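# Set the lid level on the saucepan rim

## Task

Place the lid onto the saucepan so it rests flat and seated within the rim, with neither hand in contact with the lid at the end, and with every pineapple tin, tomato sauce tin and white tin still upright.

## Robot and tools

Robot: two arms, left_arm and right_arm, each ending in a five-motor-group dexterous hand (right_arm a right hand, left_arm its mirror). Base positions in the scene frame: left_arm (-0.005, +0.363, 0) m, right_arm (+0.023, -0.285, 0) m, each yawed slightly (quat_wxyz about (1, 0, 0, -0.025) and (1, 0, 0, -0.020)). Scene frame: origin at table-top height midway between the nominal bases, +x out over the table, +y toward left_arm, +z up. Image left/right does not match arm names. A camera stand sits behind the arms.

execute_actions(actions, cameras). actions is a list of actions run in order; each action is a list of 1 to 15 rows, one row per 1/30 s step; a short action repeats its final row to fill 15 steps (0.5 s). Every row has 48 numbers in [-1, 1] covering both arms, even if one stays still: left dx, dy, dz, rx, ry, rz; left hand 16 motor goals; left current_limit, speed; then the same 24 for the right arm.

Arm numbers are offsets, not poses: each row gives the target relative to that arm's Hand target at the moment the action began (not the previous row), measured along the Hand target's own axes. 1.0 equals 0.6 m for dx, dy, dz and 180 degrees for rx, ry, rz, which form a single rotation vector. Sending the same offset again in a later action moves further. All zeros re-requests the current target, which helps when the hand stopped short; if it still rests short, send the remaining gap. Orientation commands are clipped to 40 degrees from the measured orientation per step; position is favoured if both cannot be met. Resting error of a few cm is normal, and the hand sags under load, so command a bit higher when lifting.

Hand numbers are absolute goal angles, each scaled between its two stops. Order per hand: index_mcp, index_abd, index_pip, index_dip, middle_mcp, middle_abd, middle_pip, middle_dip, ring_mcp, ring_abd, ring_pip, ring_dip, thumb_cmc, thumb_axl, thumb_mcp, thumb_ipl. Straight values: _mcp +0.75, _abd 0.00, _pip +0.58, _dip +0.70, thumb_cmc +0.71, thumb_axl +0.68, thumb_mcp +0.23, thumb_ipl +0.17. Moving toward -1 curls fingers toward the palm, swings _abd away from the thumb, swings the thumb in front of the palm (thumb_cmc), and bends the thumb. A zero is a real goal, so to keep a hand unchanged copy back its hand_goal, hand_current_limit and hand_speed. current_limit maps -1..+1 to 0..550 mA (minimum 11 mA); speed sets motor rate at (speed+1)/2 of 8.5 rad/s. They start at +0.4 and -0.6 and persist until changed. Grip force grows the further a goal lies past the object's surface.

Hand point axes (right hand): +z along straight fingers toward tips, +x across the palm away from the thumb (toward the thumb on the left hand), +y out of the back, palm face at y = -0.062 m. Straight fingertips reach about 0.139 m beyond knuckles at z = -0.017 m. A rigid mast near the wrist (x +0.05 to +0.10, z -0.16 to -0.11, up to y +0.06; x sign flipped on the left hand) can collide.

cameras: names from cam_head_left, cam_head_right, cam_high, cam_left_wrist, cam_right_wrist (each 672x504), ["all"], or [] for none. Omitted means all when actions is empty, none otherwise. A wrong name voids the call. An empty actions list also reports the scene number and task.

zoom_image(camera, region): region [x0, y0, x1, y1] in pixels from the top-left, at most 504 by 504, only for a camera in the latest images.

finished_scene(scene): the current scene number; final, and the goal must hold with the robot hands off.

Results: per arm end_effector_position (m) and end_effector_quat_wxyz in the scene frame, possibly off by a few cm; Hand target (the base for the next offsets); joint positions, velocities ("within noise" means still) and torques (include arm weight, noisy, numbers 3 and 4 wrap at ±28 N m). Per hand motor: hand_goal, hand_measured, hand_current_ma, hand_state (moving, goal, blocked, overload), plus hand_current_limit and hand_speed. MOTOR HOT appears near 85 °C.

Joint ranges (rad): waist ±2.880, shoulder 0 to 3.142, elbow 0 to 3.019, wrist pitch -1.693 to 1.571, wrist yaw ±1.571, wrist roll ±2.094.

Avoid: dropping or releasing a moving lid, slamming or pushing hard into the pan, table or fixed items, knocking over the tins, anything leaving the table, and contact or pinching between the two hands. A motor at 495 mA or more for 5 s shuts off for 10 s; prolonged holding, stretched arms or pushing at unreachable poses heats motors and at 100 °C the arm drops for 30 to 60 s. Arm stops discard incoming hand commands. The scene keeps running while you think, holding the last command. Objects may occasionally get nudged.

Each tool is called after "Request:" in YAML: its name, and indented under it one key for each argument.

## Session

Request:
execute_actions:
  actions: []

Scene clock: 0.00 s.
left_arm: end_effector_position=(+0.3295, +0.2830, +0.2030) hand_goal=(+0.754, +0.000, +0.576, +0.696, +0.754, +0.000, +0.576, +0.696, +0.754, +0.000, +0.576, +0.696, +0.714, +0.678, +0.226, +0.168) hand_measured=(+0.754, +0.000, +0.576, +0.696, +0.754, +0.000, +0.576, +0.696, +0.754, +0.000, +0.576, +0.696, +0.714, +0.678, +0.226, +0.168) hand_current_ma=(+0, +0, +0, +0, +0, +0, +0, +0, +0, +0, +0, +0, +0, +0, +0, +0) hand_state=(goal, goal, goal, goal, goal, goal, goal, goal, goal, goal, goal, goal, goal, goal, goal, goal) hand_current_limit=0.40 hand_speed=-0.60 end_effector_quat_wxyz=(+0.101, +0.449, +0.798, +0.389) | right_arm: end_effector_position=(+0.2924, -0.4401, +0.2471) hand_goal=(+0.754, +0.000, +0.576, +0.696, +0.754, +0.000, +0.576, +0.696, +0.754, +0.000, +0.576, +0.696, +0.714, +0.678, +0.226, +0.168) hand_measured=(+0.754, +0.000, +0.576, +0.696, +0.754, +0.000, +0.576, +0.696, +0.754, +0.000, +0.576, +0.696, +0.714, +0.678, +0.226, +0.168) hand_current_ma=(+0, +0, +0, +0, +0, +0, +0, +0, +0, +0, +0, +0, +0, +0, +0, +0) hand_state=(goal, goal, goal, goal, goal, goal, goal, goal, goal, goal, goal, goal, goal, goal, goal, goal) hand_current_limit=0.40 hand_speed=-0.60 end_effector_quat_wxyz=(+0.320, +0.630, -0.319, +0.631)
Joint positions: left_arm=[-0.76 1.244 0.75 -1.125 -0.825 -1.378] | right_arm=[0.189 0.894 0.346 0.552 1.088 1.568]
Joint velocities: within noise
Joint torques (N m): no reading
Heat: left arm: hottest shoulder 28 °C; right arm: hottest wrist pitch 25 °C.
Hand target: left_arm +0.3342, +0.2781, +0.2098; +0.110, +0.445, +0.801, +0.386 | right_arm +0.2973, -0.4394, +0.2566; +0.314, +0.623, -0.325, +0.639

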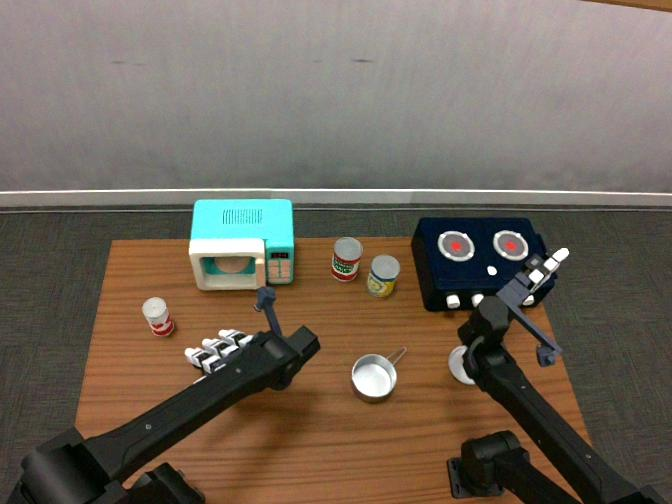

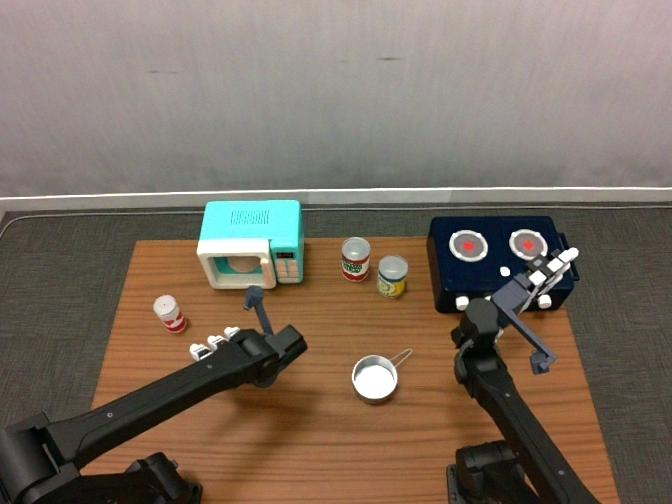

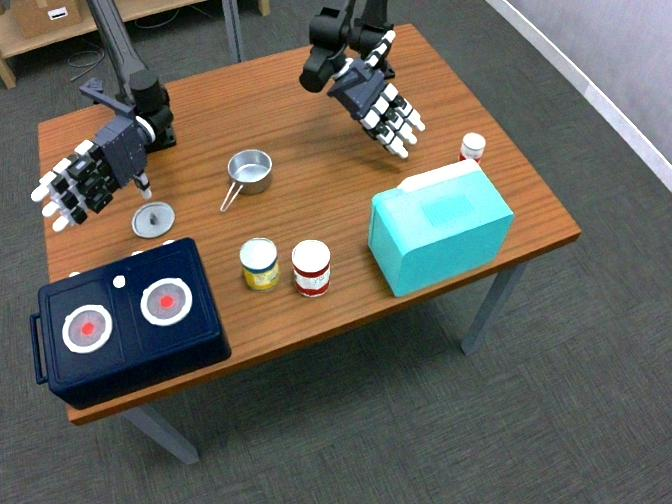

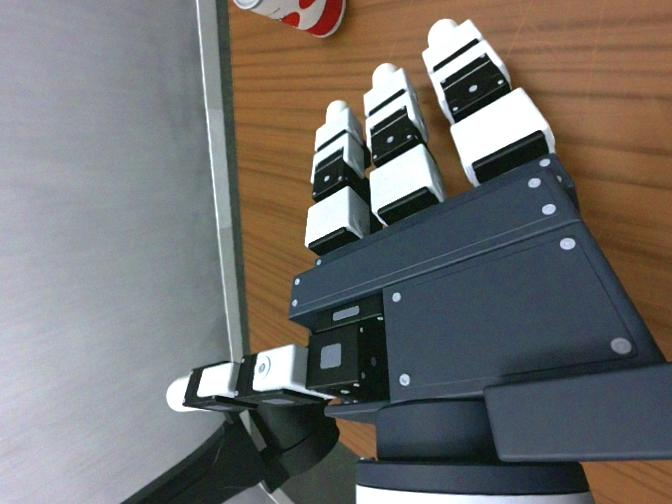

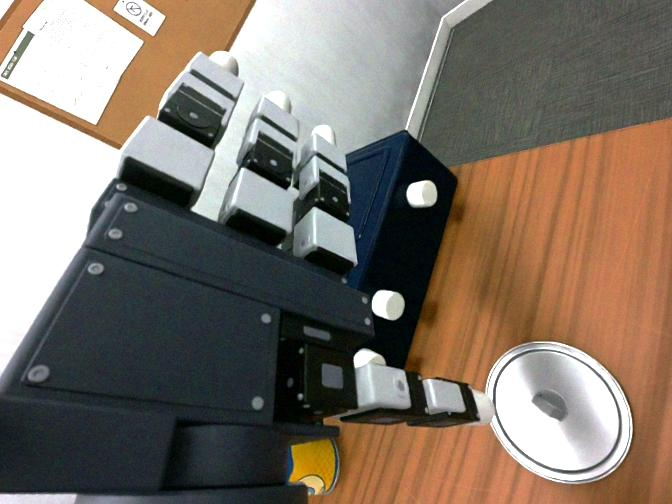

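Request:
zoom_image:
  camera: "cam_high"
  region: [100, 120, 300, 270]

Request:
zoom_image:
  camera: "cam_right_wrist"
  region: [460, 320, 672, 504]

Request:
zoom_image:
  camera: "cam_head_left"
  region: [320, 220, 600, 430]

Scaled by 2.520.

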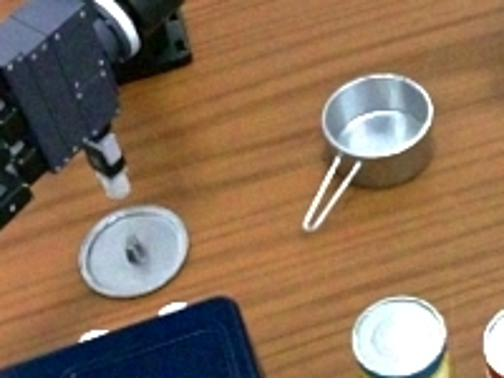

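Scaled by 2.377.

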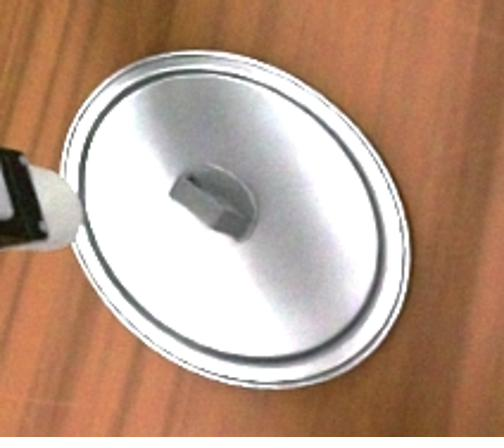

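Scaled by 1.800.

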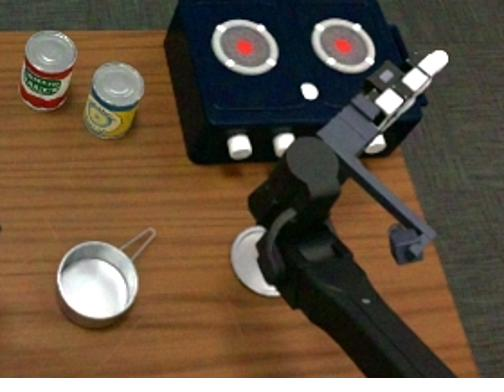

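Request:
zoom_image:
  camera: "cam_high"
  region: [120, 190, 190, 245]

Request:
zoom_image:
  camera: "cam_high"
  region: [200, 130, 300, 220]

Request:
zoom_image:
  camera: "cam_head_right"
  region: [330, 300, 530, 450]

Scaled by 7.200.

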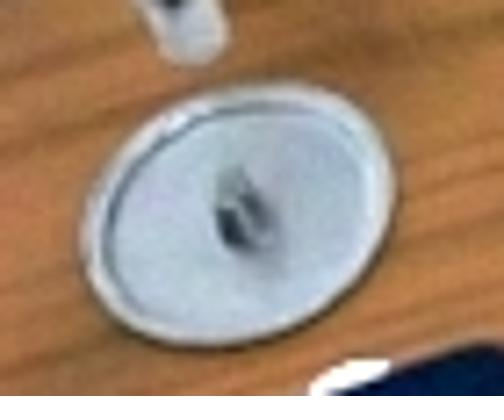

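Scaled by 5.040.

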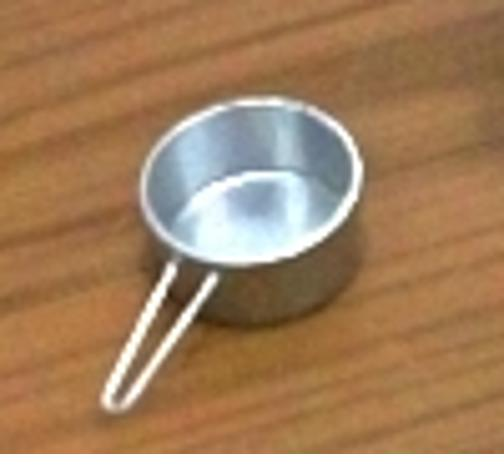

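Scaled by 2.520.

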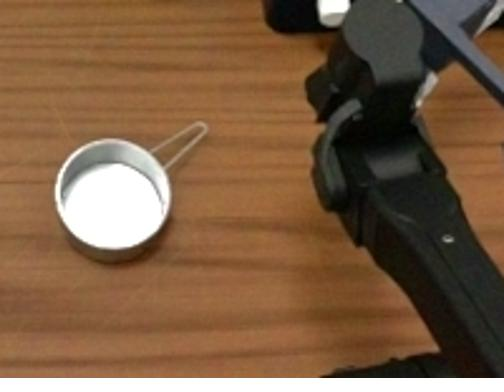

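Request:
execute_actions:
  actions:
    - [[0,0,0,0,0,0,0.754,0,0.576,0.696,0.754,0,0.576,0.696,0.754,0,0.576,0.696,0.714,0.678,0.226,0.168,0.4,-0.6,0.1,0,0,0,-0.1,0,0.754,0,0.576,0.696,0.754,0,0.576,0.696,0.754,0,0.576,0.696,0.714,0.678,0.226,0.168,0.4,-0.6]]
    - [[0,0,0,0,0,0,0.754,0,0.576,0.696,0.754,0,0.576,0.696,0.754,0,0.576,0.696,0.714,0.678,0.226,0.168,0.4,-0.6,0,0,0,0,-0.15,0,0.754,0,0.576,0.696,0.754,0,0.576,0.696,0.754,0,0.576,0.696,0.714,0.678,0.226,0.168,0.4,-0.6]]
    - [[0,0,0,0,0,0,0.754,0,0.576,0.696,0.754,0,0.576,0.696,0.754,0,0.576,0.696,0.714,0.678,0.226,0.168,0.4,-0.6,0,0,0,0,-0.15,0,0.754,0,0.576,0.696,0.754,0,0.576,0.696,0.754,0,0.576,0.696,0.714,0.678,0.226,0.168,0.4,-0.6]]
  cameras: ["all"]

Scene clock: 91.63 s.
left_arm: end_effector_position=(+0.3295, +0.2830, +0.2030) hand_goal=(+0.754, +0.000, +0.576, +0.696, +0.754, +0.000, +0.576, +0.696, +0.754, +0.000, +0.576, +0.696, +0.714, +0.678, +0.226, +0.168) hand_measured=(+0.758, +0.000, +0.576, +0.696, +0.758, +0.000, +0.576, +0.696, +0.758, +0.000, +0.576, +0.696, +0.718, +0.678, +0.226, +0.168) hand_current_ma=(+13, +0, +2, +0, +12, +0, +2, +0, +10, +0, +2, +0, +11, -2, -3, -1) hand_state=(goal, goal, goal, goal, goal, goal, goal, goal, goal, goal, goal, goal, goal, goal, goal, goal) hand_current_limit=0.40 hand_speed=-0.60 end_effector_quat_wxyz=(+0.101, +0.449, +0.798, +0.389) | right_arm: end_effector_position=(+0.2880, -0.4362, +0.2994) hand_goal=(+0.754, +0.000, +0.576, +0.696, +0.754, +0.000, +0.576, +0.696, +0.754, +0.000, +0.576, +0.696, +0.714, +0.678, +0.226, +0.168) hand_measured=(+0.752, +0.002, +0.576, +0.696, +0.752, +0.002, +0.576, +0.696, +0.752, +0.002, +0.576, +0.696, +0.714, +0.678, +0.224, +0.168) hand_current_ma=(-4, +8, +2, +0, -3, +8, +2, +0, -4, +7, +2, +0, +1, -3, -8, -1) hand_state=(goal, goal, goal, goal, goal, goal, goal, goal, goal, goal, goal, goal, goal, goal, goal, goal) hand_current_limit=0.40 hand_speed=-0.60 end_effector_quat_wxyz=(+0.039, +0.915, -0.375, +0.141)
Joint positions: left_arm=[-0.76 1.244 0.75 -1.125 -0.825 -1.378] | right_arm=[-0.205 1.1 1.225 -1.426 0.116 2.088]
Joint torques (N m): left_arm=[-0.5 -6.71 9.35 0.16 -1.08 -0.02] | right_arm=[0.26 -7.3 13.24 0.61 0 0.03]
Heat: left arm: hottest elbow 30 °C; right arm: hottest elbow 31 °C.
Hand target: left_arm +0.3342, +0.2781, +0.2098; +0.110, +0.445, +0.801, +0.386 | right_arm +0.2958, -0.4395, +0.3167; +0.063, +0.879, -0.447, +0.151
Off the commanded pose: left_arm 0.010 m, 1 deg | right_arm 0.019 m, 10 deg.
joint sent to its limit (right arm) — joint 6 (wrist roll), upper limit. The joint targets are off in orientation, not in position.

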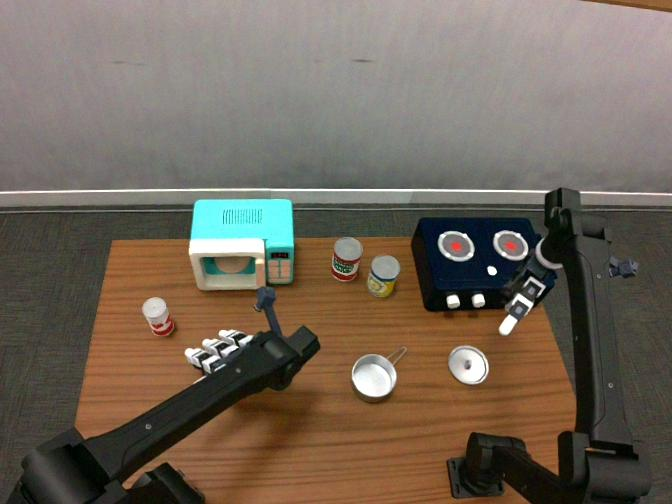

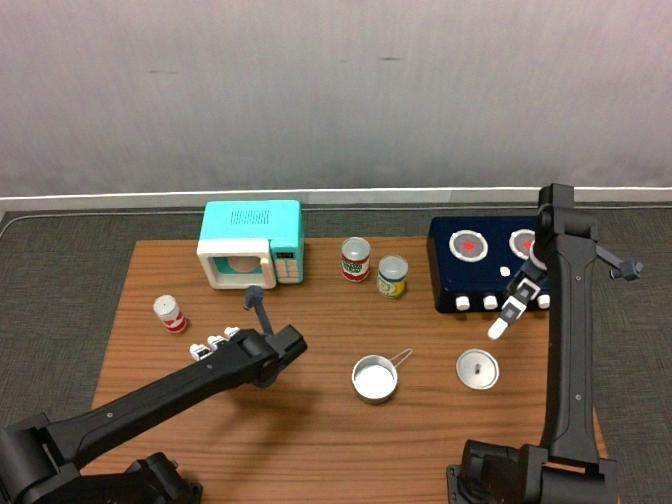

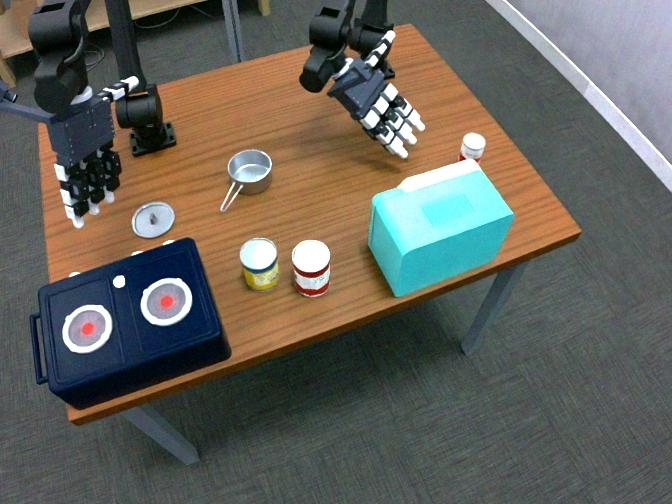

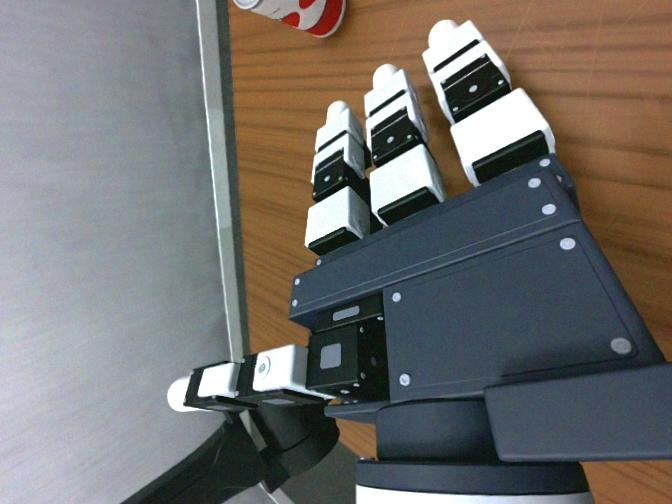

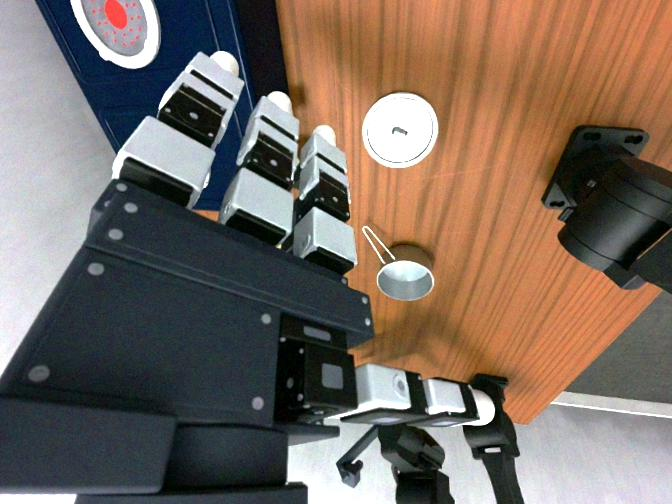

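Request:
zoom_image:
  camera: "cam_head_right"
  region: [440, 330, 520, 400]

Request:
zoom_image:
  camera: "cam_right_wrist"
  region: [340, 70, 480, 310]

Scaled by 6.300.

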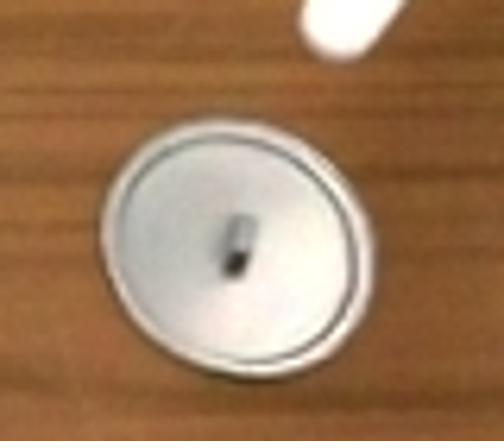

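Scaled by 2.100.

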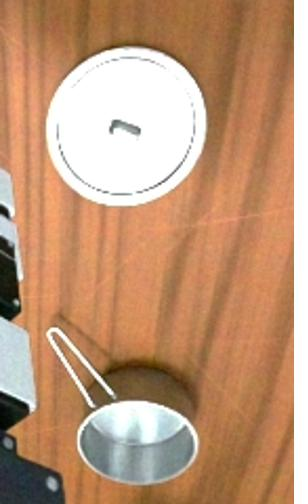

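Request:
execute_actions:
  actions:
    - [[0,0,0,0,0,0,0.754,0,0.576,0.696,0.754,0,0.576,0.696,0.754,0,0.576,0.696,0.714,0.678,0.226,0.168,0.4,-0.6,-0.038,-0.106,-0.005,0.014,-0.008,-0.088,0.754,0,0.576,0.696,0.754,0,0.576,0.696,0.754,0,0.576,0.696,0.714,0.678,0.226,0.168,0.4,-0.6],[0,0,0,0,0,0,0.754,0,0.576,0.696,0.754,0,0.576,0.696,0.754,0,0.576,0.696,0.714,0.678,0.226,0.168,0.4,-0.6,-0.076,-0.212,-0.01,0.028,-0.016,-0.177,0.754,0,0.576,0.696,0.754,0,0.576,0.696,0.754,0,0.576,0.696,0.714,0.678,0.226,0.168,0.4,-0.6]]
    - [[0,0,0,0,0,0,0.754,0,0.576,0.696,0.754,0,0.576,0.696,0.754,0,0.576,0.696,0.714,0.678,0.226,0.168,0.4,-0.6,0,0,0,0.028,-0.016,-0.177,0.754,0,0.576,0.696,0.754,0,0.576,0.696,0.754,0,0.576,0.696,0.714,0.678,0.226,0.168,0.4,-0.6]]
    - [[0,0,0,0,0,0,0.754,0,0.576,0.696,0.754,0,0.576,0.696,0.754,0,0.576,0.696,0.714,0.678,0.226,0.168,0.4,-0.6,0,0,0,0.028,-0.016,-0.177,0.754,0,0.576,0.696,0.754,0,0.576,0.696,0.754,0,0.576,0.696,0.714,0.678,0.226,0.168,0.4,-0.6]]
    - [[0,0,0,0,0,0,0.754,0,0.576,0.696,0.754,0,0.576,0.696,0.754,0,0.576,0.696,0.714,0.678,0.226,0.168,0.4,-0.6,0,0,0,0.028,-0.016,-0.177,0.754,0,0.576,0.696,0.754,0,0.576,0.696,0.754,0,0.576,0.696,0.714,0.678,0.226,0.168,0.4,-0.6]]
  cameras: ["all"]

Scene clock: 150.23 s.
left_arm: end_effector_position=(+0.3295, +0.2830, +0.2030) hand_goal=(+0.754, +0.000, +0.576, +0.696, +0.754, +0.000, +0.576, +0.696, +0.754, +0.000, +0.576, +0.696, +0.714, +0.678, +0.226, +0.168) hand_measured=(+0.758, +0.000, +0.576, +0.696, +0.758, +0.000, +0.576, +0.696, +0.758, +0.000, +0.576, +0.696, +0.718, +0.678, +0.226, +0.168) hand_current_ma=(+13, +0, +2, +0, +12, +0, +2, +0, +10, +0, +2, +0, +11, -2, -3, -1) hand_state=(goal, goal, goal, goal, goal, goal, goal, goal, goal, goal, goal, goal, goal, goal, goal, goal) hand_current_limit=0.40 hand_speed=-0.60 end_effector_quat_wxyz=(+0.101, +0.449, +0.798, +0.389) | right_arm: end_effector_position=(+0.3746, -0.3246, +0.3086) hand_goal=(+0.754, +0.000, +0.576, +0.696, +0.754, +0.000, +0.576, +0.696, +0.754, +0.000, +0.576, +0.696, +0.714, +0.678, +0.226, +0.168) hand_measured=(+0.754, +0.002, +0.576, +0.696, +0.754, +0.002, +0.576, +0.696, +0.754, +0.002, +0.576, +0.696, +0.714, +0.678, +0.224, +0.168) hand_current_ma=(+1, +8, +2, +0, +2, +8, +1, +0, +2, +7, +1, +0, +3, -3, -10, -1) hand_state=(goal, goal, goal, goal, goal, goal, goal, goal, goal, goal, goal, goal, goal, goal, goal, goal) hand_current_limit=0.40 hand_speed=-0.60 end_effector_quat_wxyz=(+0.015, +0.797, +0.604, +0.009)
Joint positions: left_arm=[-0.76 1.244 0.75 -1.125 -0.825 -1.378] | right_arm=[0.067 1.046 1.206 -1.698 0.013 0.301]
Joint torques (N m): left_arm=[-0.91 -6.77 9.33 0.16 -1.07 -0.03] | right_arm=[0.32 -7.3 8.79 0.13 -0.06 -0.06]
Heat: left arm: hottest elbow 31 °C; right arm: hottest elbow 34 °C.
Hand target: left_arm +0.3342, +0.2781, +0.2098; +0.110, +0.445, +0.801, +0.386 | right_arm +0.3717, -0.3278, +0.3106; +0.002, +0.794, +0.608, +0.000
Off the commanded pose: left_arm 0.010 m, 1 deg | right_arm 0.005 m, 2 deg.
joint sent to its limit (right arm) — joint 4 (wrist pitch), lower limit. The joint targets still meet the commanded pose.

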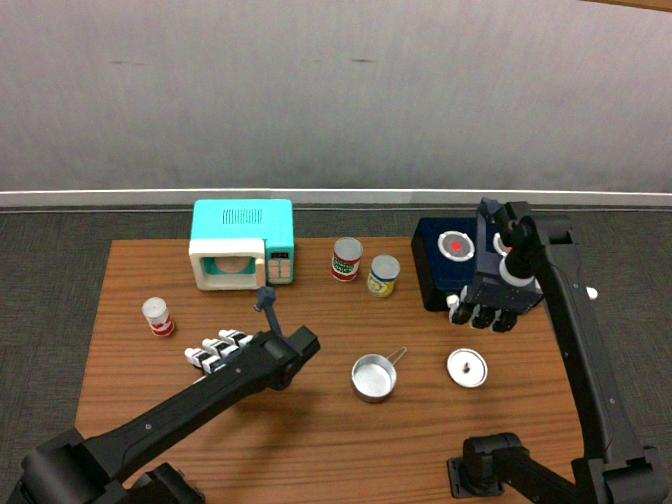

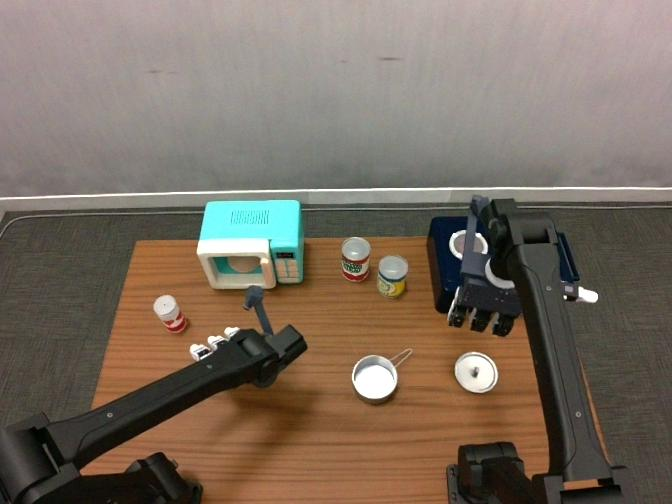

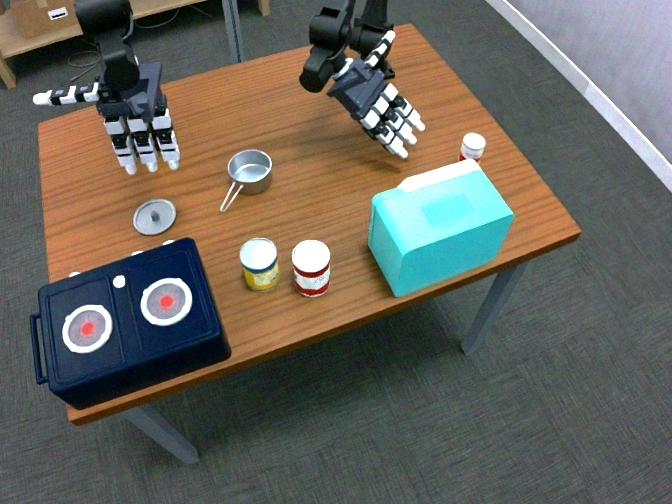

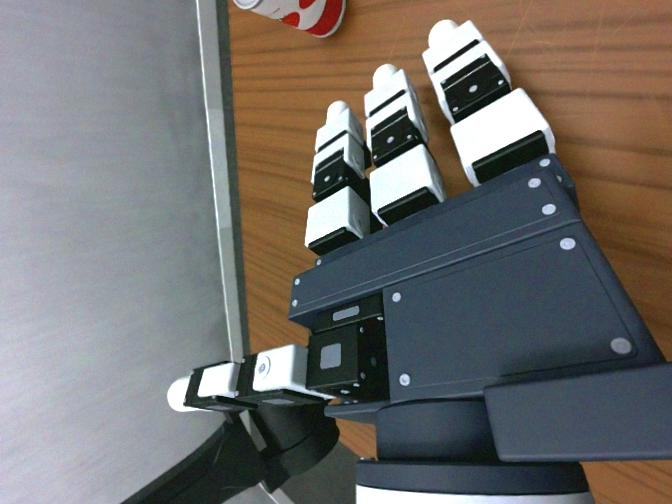

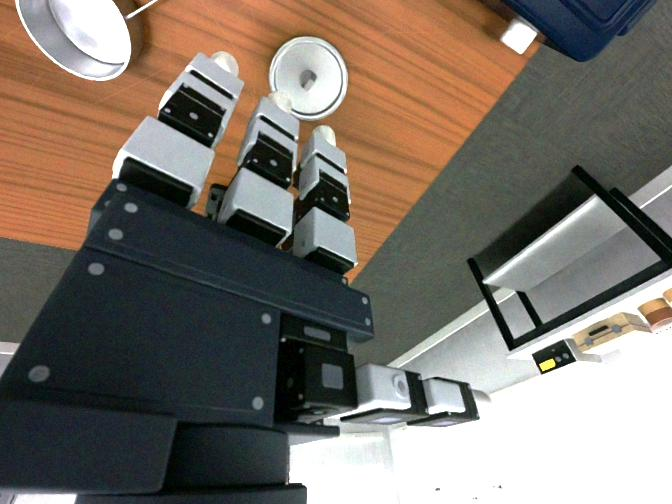

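Request:
execute_actions:
  actions:
    - [[0,0,0,0,0,0,0.754,0,0.576,0.696,0.754,0,0.576,0.696,0.754,0,0.576,0.696,0.714,0.678,0.226,0.168,0.4,-0.6,0,0,0.133,0,0,0,0.754,0,0.576,0.696,0.754,0,0.576,0.696,0.2,0,-0.2,0.2,0.714,0.678,0.226,0.168,0.4,-0.6]]
    - [[0,0,0,0,0,0,0.754,0,0.576,0.696,0.754,0,0.576,0.696,0.754,0,0.576,0.696,0.714,0.678,0.226,0.168,0.4,-0.6,0,0,0.03,0,0,0,0.754,0,0.576,0.696,0.754,0,0.576,0.696,0.2,0,-0.2,0.2,0.714,0.678,0.226,0.168,0.4,-0.6]]
  cameras: ["cam_high","cam_right_wrist","cam_head_left"]

Request:
zoom_image:
  camera: "cam_high"
  region: [90, 120, 240, 250]

Request:
zoom_image:
  camera: "cam_right_wrist"
  region: [180, 0, 420, 200]

Scene clock: 184.03 s.
left_arm: end_effector_position=(+0.3295, +0.2830, +0.2030) hand_goal=(+0.754, +0.000, +0.576, +0.696, +0.754, +0.000, +0.576, +0.696, +0.754, +0.000, +0.576, +0.696, +0.714, +0.678, +0.226, +0.168) hand_measured=(+0.758, +0.000, +0.576, +0.696, +0.758, +0.000, +0.576, +0.696, +0.758, +0.000, +0.576, +0.696, +0.718, +0.678, +0.226, +0.168) hand_current_ma=(+13, +0, +2, +0, +12, +0, +2, +0, +10, +0, +2, +0, +11, -2, -3, -1) hand_state=(goal, goal, goal, goal, goal, goal, goal, goal, goal, goal, goal, goal, goal, goal, goal, goal) hand_current_limit=0.40 hand_speed=-0.60 end_effector_quat_wxyz=(+0.101, +0.449, +0.798, +0.389) | right_arm: end_effector_position=(+0.3699, -0.3250, +0.2168) hand_goal=(+0.754, +0.000, +0.576, +0.696, +0.754, +0.000, +0.576, +0.696, +0.200, +0.000, -0.200, +0.200, +0.714, +0.678, +0.226, +0.168) hand_measured=(+0.754, +0.002, +0.576, +0.696, +0.754, +0.002, +0.576, +0.696, +0.216, +0.002, -0.192, +0.204, +0.714, +0.678, +0.224, +0.168) hand_current_ma=(+1, +8, +2, +0, +2, +8, +1, +0, +64, +7, +31, +13, +3, -3, -13, -1) hand_state=(goal, goal, goal, goal, goal, goal, goal, goal, goal, goal, goal, goal, goal, goal, goal, goal) hand_current_limit=0.40 hand_speed=-0.60 end_effector_quat_wxyz=(+0.003, +0.793, +0.609, +0.000)
Joint positions: left_arm=[-0.76 1.244 0.75 -1.125 -0.825 -1.378] | right_arm=[0.058 1.04 0.967 -1.494 0.005 0.279]
Joint torques (N m): left_arm=[-0.56 -6.71 9.42 0.2 -1.05 -0.02] | right_arm=[0.38 -5.83 8.43 0.96 -0.03 -0.09]
Heat: left arm: hottest elbow 32 °C; right arm: hottest elbow 32 °C.
Hand target: left_arm +0.3342, +0.2781, +0.2098; +0.110, +0.445, +0.801, +0.386 | right_arm +0.3721, -0.3280, +0.2130; +0.002, +0.794, +0.608, +0.000
Off the commanded pose: left_arm 0.010 m, 1 deg | right_arm 0.005 m, 0 deg.
Images, in order (width x height): cam_head_left 672x504, cam_high 672x504, cam_right_wrist 672x504.

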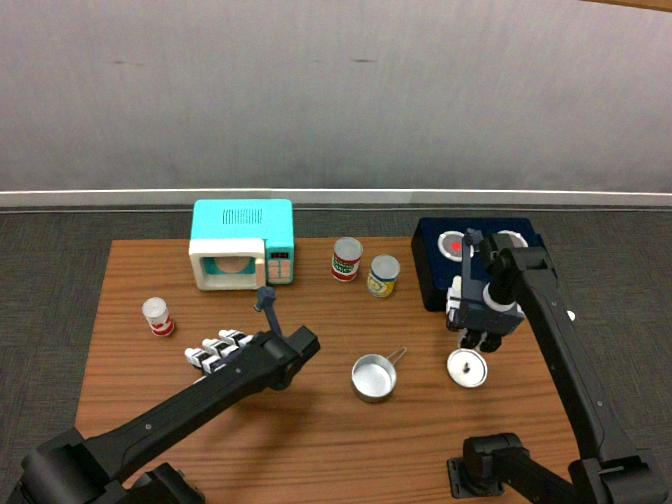

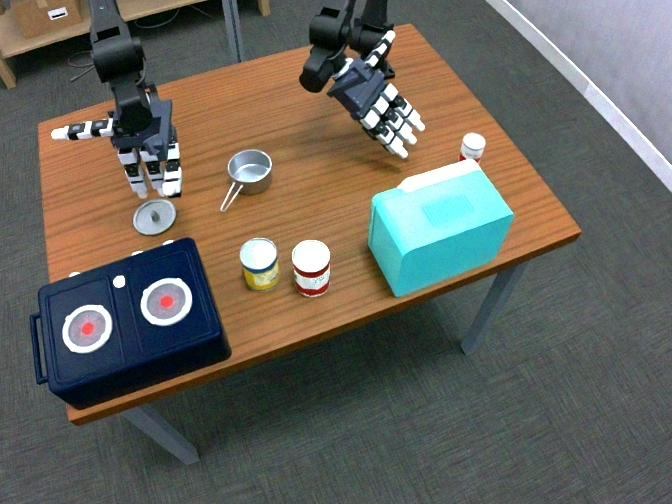

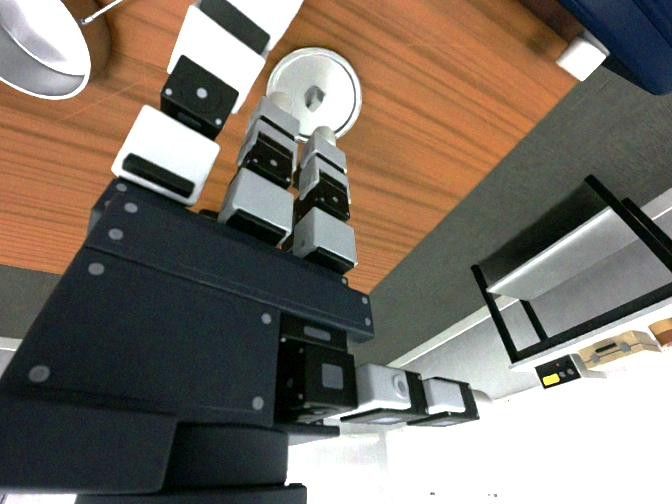

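Scaled by 3.360.

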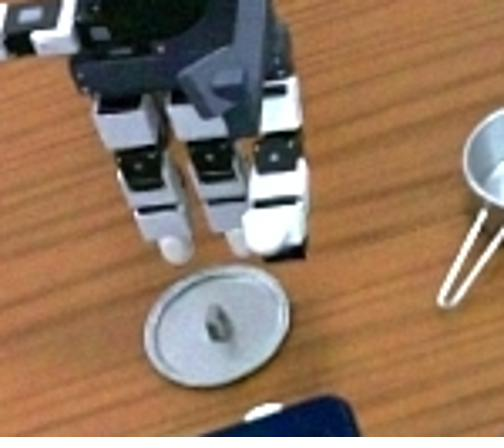

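Scaled by 2.100.

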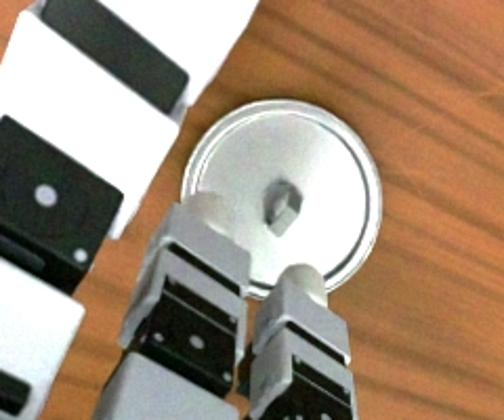

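Request:
zoom_image:
  camera: "cam_right_wrist"
  region: [260, 40, 370, 150]

Request:
zoom_image:
  camera: "cam_head_left"
  region: [435, 320, 515, 400]

Scaled by 4.582.

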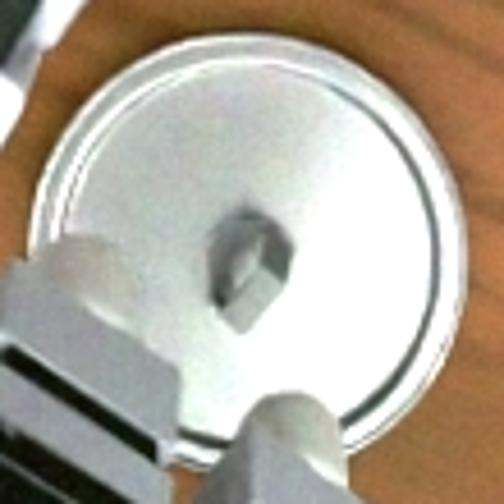

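Scaled by 6.300.

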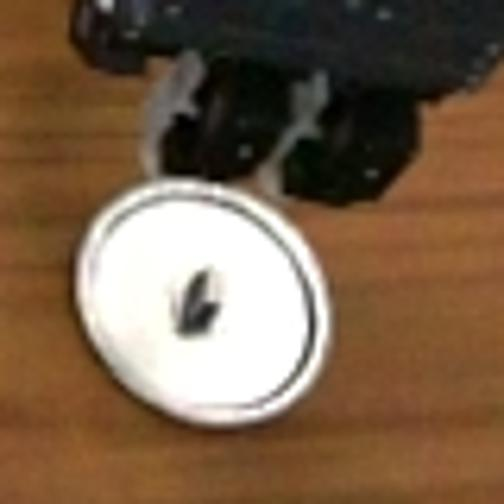

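Request:
execute_actions:
  actions:
    - [[0,0,0,0,0,0,0.754,0,0.576,0.696,0.754,0,0.576,0.696,0.754,0,0.576,0.696,0.714,0.678,0.226,0.168,0.4,-0.6,0,0,0.083,0,0,0,0.754,0,0.576,0.696,0.754,0,0.576,0.696,0.2,0,-0.2,0.2,0.714,0.678,0.226,0.168,0.4,-0.6]]
  cameras: ["cam_high","cam_right_wrist","cam_head_left"]

Request:
zoom_image:
  camera: "cam_high"
  region: [110, 170, 210, 250]

Request:
zoom_image:
  camera: "cam_right_wrist"
  region: [240, 20, 390, 170]

Request:
zoom_image:
  camera: "cam_head_left"
  region: [420, 300, 520, 400]

Scene clock: 218.17 s.
left_arm: end_effector_position=(+0.3295, +0.2830, +0.2030) hand_goal=(+0.754, +0.000, +0.576, +0.696, +0.754, +0.000, +0.576, +0.696, +0.754, +0.000, +0.576, +0.696, +0.714, +0.678, +0.226, +0.168) hand_measured=(+0.758, +0.000, +0.576, +0.696, +0.758, +0.000, +0.576, +0.696, +0.758, +0.000, +0.576, +0.696, +0.718, +0.678, +0.226, +0.168) hand_current_ma=(+13, +0, +2, +0, +12, +0, +2, +0, +10, +0, +2, +0, +11, -2, -3, -1) hand_state=(goal, goal, goal, goal, goal, goal, goal, goal, goal, goal, goal, goal, goal, goal, goal, goal) hand_current_limit=0.40 hand_speed=-0.60 end_effector_quat_wxyz=(+0.101, +0.449, +0.798, +0.389) | right_arm: end_effector_position=(+0.3694, -0.3249, +0.1663) hand_goal=(+0.754, +0.000, +0.576, +0.696, +0.754, +0.000, +0.576, +0.696, +0.200, +0.000, -0.200, +0.200, +0.714, +0.678, +0.226, +0.168) hand_measured=(+0.754, +0.002, +0.576, +0.696, +0.754, +0.002, +0.576, +0.696, +0.214, +0.002, -0.192, +0.204, +0.714, +0.678, +0.224, +0.168) hand_current_ma=(+0, +8, +2, +0, +0, +8, +1, +0, +56, +7, +27, +13, +3, -3, -13, -1) hand_state=(goal, goal, goal, goal, goal, goal, goal, goal, goal, goal, goal, goal, goal, goal, goal, goal) hand_current_limit=0.40 hand_speed=-0.60 end_effector_quat_wxyz=(+0.003, +0.793, +0.610, +0.000)
Joint positions: left_arm=[-0.76 1.244 0.75 -1.125 -0.825 -1.378] | right_arm=[0.057 1.06 0.847 -1.355 0.005 0.278]
Joint torques (N m): left_arm=[-0.67 -6.77 9.39 0.21 -1.06 0] | right_arm=[0.21 -5.77 8.54 0.92 -0.02 -0.09]
Heat: left arm: hottest elbow 32 °C; right arm: hottest elbow 31 °C.
Hand target: left_arm +0.3342, +0.2781, +0.2098; +0.110, +0.445, +0.801, +0.386 | right_arm +0.3720, -0.3281, +0.1630; +0.002, +0.794, +0.608, +0.000
Off the commanded pose: left_arm 0.010 m, 1 deg | right_arm 0.005 m, 0 deg.
Images, in order (width x height): cam_head_left 672x504, cam_high 672x504, cam_right_wrist 672x504.

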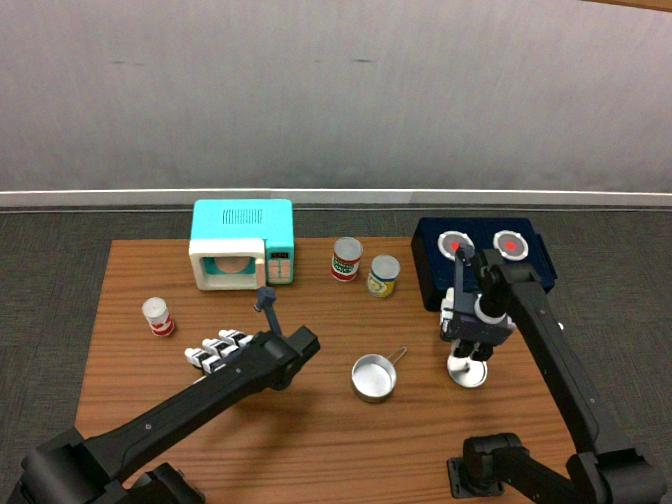

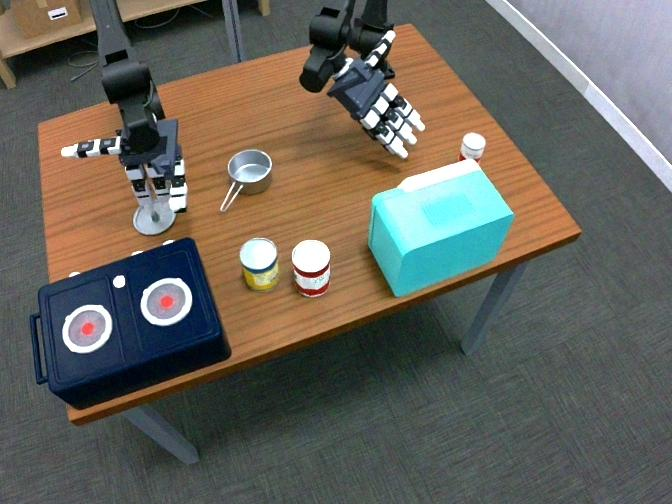

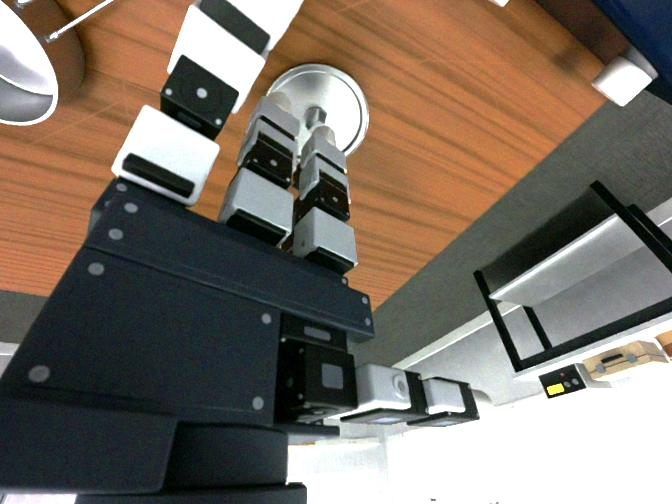

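Scaled by 5.040.

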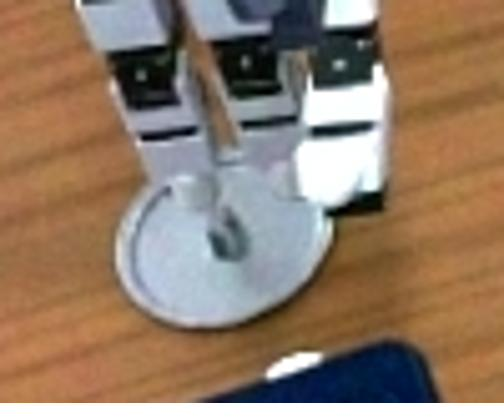

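Scaled by 3.360.

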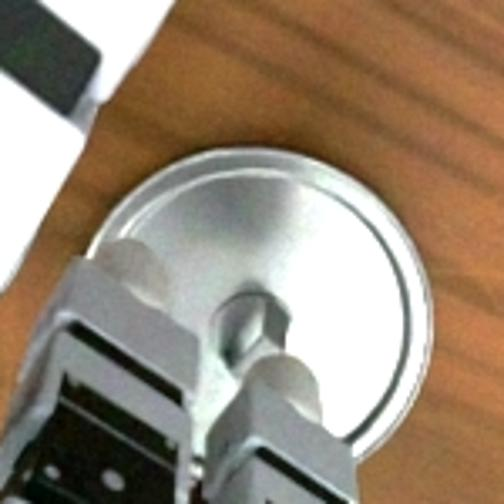

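Scaled by 5.040.

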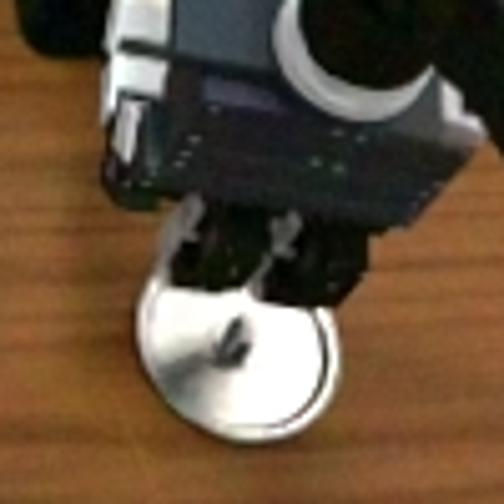

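Request:
execute_actions:
  actions:
    - [[0,0,0,0,0,0,0.754,0,0.576,0.696,0.754,0,0.576,0.696,0.754,0,0.576,0.696,0.714,0.678,0.226,0.168,0.4,-0.6,-0.023,0,0.0,0,0,0,0.754,0,0.576,0.696,0.754,0,0.576,0.696,0.2,0,-0.2,0.2,0.714,0.678,0.226,0.168,0.4,-0.6]]
    - [[0,0,0,0,0,0,0.754,0,0.576,0.696,0.754,0,0.576,0.696,0.754,0,0.576,0.696,0.714,0.678,0.226,0.168,0.4,-0.6,0,0,0.033,0,0,0,0.754,0,0.576,0.696,0.754,0,0.576,0.696,0.2,0,-0.2,0.2,0.714,0.678,0.226,0.168,0.4,-0.6]]
  cameras: ["cam_high","cam_right_wrist"]

Request:
zoom_image:
  camera: "cam_high"
  region: [110, 170, 210, 250]

Request:
zoom_image:
  camera: "cam_right_wrist"
  region: [240, 40, 390, 190]

Scene clock: 240.83 s.
left_arm: end_effector_position=(+0.3295, +0.2830, +0.2030) hand_goal=(+0.754, +0.000, +0.576, +0.696, +0.754, +0.000, +0.576, +0.696, +0.754, +0.000, +0.576, +0.696, +0.714, +0.678, +0.226, +0.168) hand_measured=(+0.758, +0.000, +0.576, +0.696, +0.758, +0.000, +0.576, +0.696, +0.758, +0.000, +0.576, +0.696, +0.718, +0.678, +0.226, +0.168) hand_current_ma=(+13, +0, +2, +0, +12, +0, +2, +0, +10, +0, +2, +0, +11, -2, -3, -1) hand_state=(goal, goal, goal, goal, goal, goal, goal, goal, goal, goal, goal, goal, goal, goal, goal, goal) hand_current_limit=0.40 hand_speed=-0.60 end_effector_quat_wxyz=(+0.101, +0.449, +0.798, +0.389) | right_arm: end_effector_position=(+0.3670, -0.3389, +0.1488) hand_goal=(+0.754, +0.000, +0.576, +0.696, +0.754, +0.000, +0.576, +0.696, +0.200, +0.000, -0.200, +0.200, +0.714, +0.678, +0.226, +0.168) hand_measured=(+0.754, +0.002, +0.576, +0.696, +0.754, +0.002, +0.576, +0.696, +0.214, +0.002, -0.192, +0.204, +0.714, +0.678, +0.224, +0.168) hand_current_ma=(+0, +8, +2, +0, +0, +8, +1, +0, +56, +7, +27, +13, +3, -3, -13, -1) hand_state=(goal, goal, goal, goal, goal, goal, goal, goal, goal, goal, goal, goal, goal, goal, goal, goal) hand_current_limit=0.40 hand_speed=-0.60 end_effector_quat_wxyz=(+0.005, +0.794, +0.608, +0.002)
Joint positions: left_arm=[-0.76 1.244 0.75 -1.125 -0.825 -1.378] | right_arm=[0.006 1.062 0.8 -1.299 0.004 0.229]
Joint torques (N m): left_arm=[-0.67 -6.65 9.37 0.14 -1.06 -0.02] | right_arm=[0.26 -5.83 8.12 0.99 0 -0.1]
Heat: left arm: hottest elbow 32 °C; right arm: hottest elbow 30 °C.
Hand target: left_arm +0.3342, +0.2781, +0.2098; +0.110, +0.445, +0.801, +0.386 | right_arm +0.3685, -0.3416, +0.1433; +0.002, +0.794, +0.608, +0.000
Off the commanded pose: left_arm 0.010 m, 1 deg | right_arm 0.006 m, 0 deg.
Images, in order (width x height): cam_high 672x504, cam_right_wrist 672x504.

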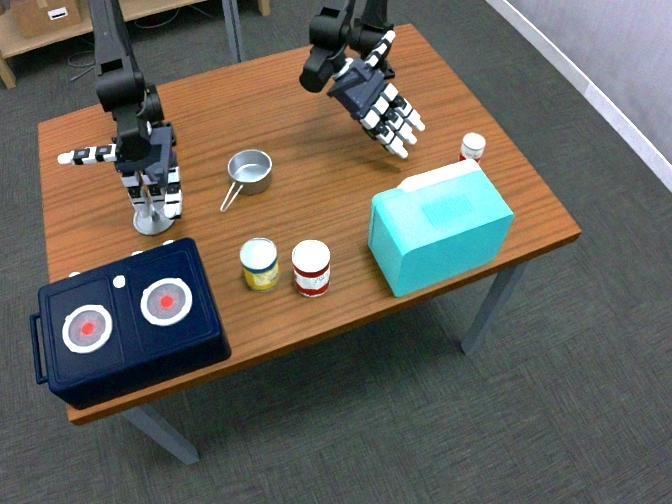

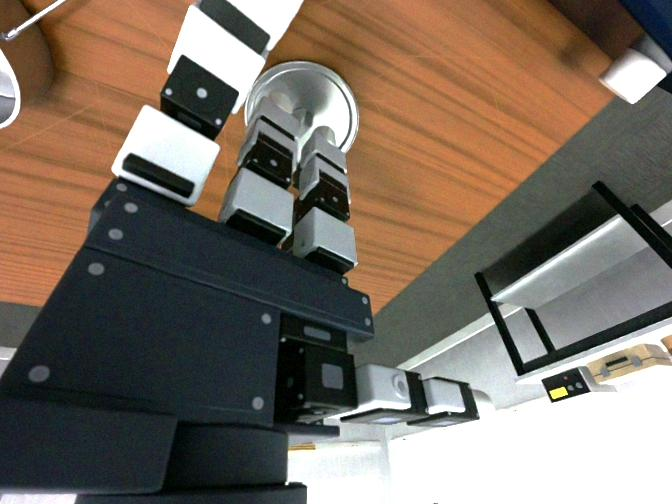

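Scaled by 5.040.

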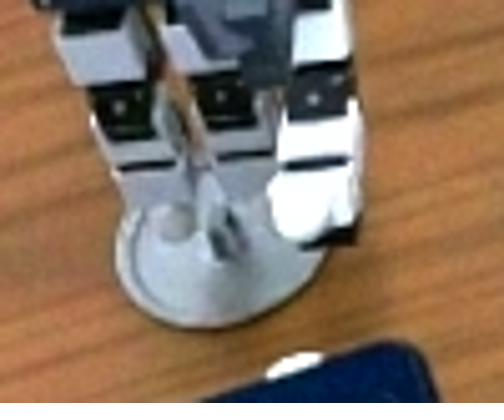

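Scaled by 3.360.

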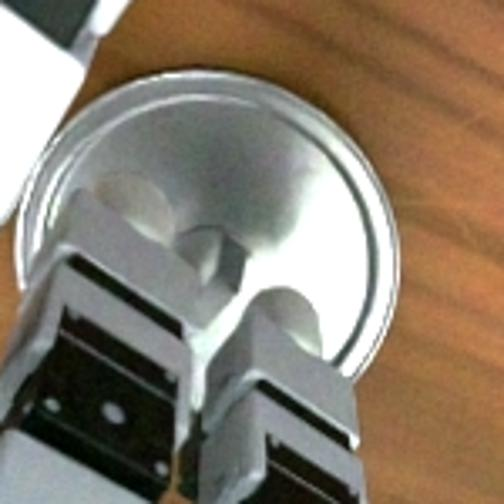

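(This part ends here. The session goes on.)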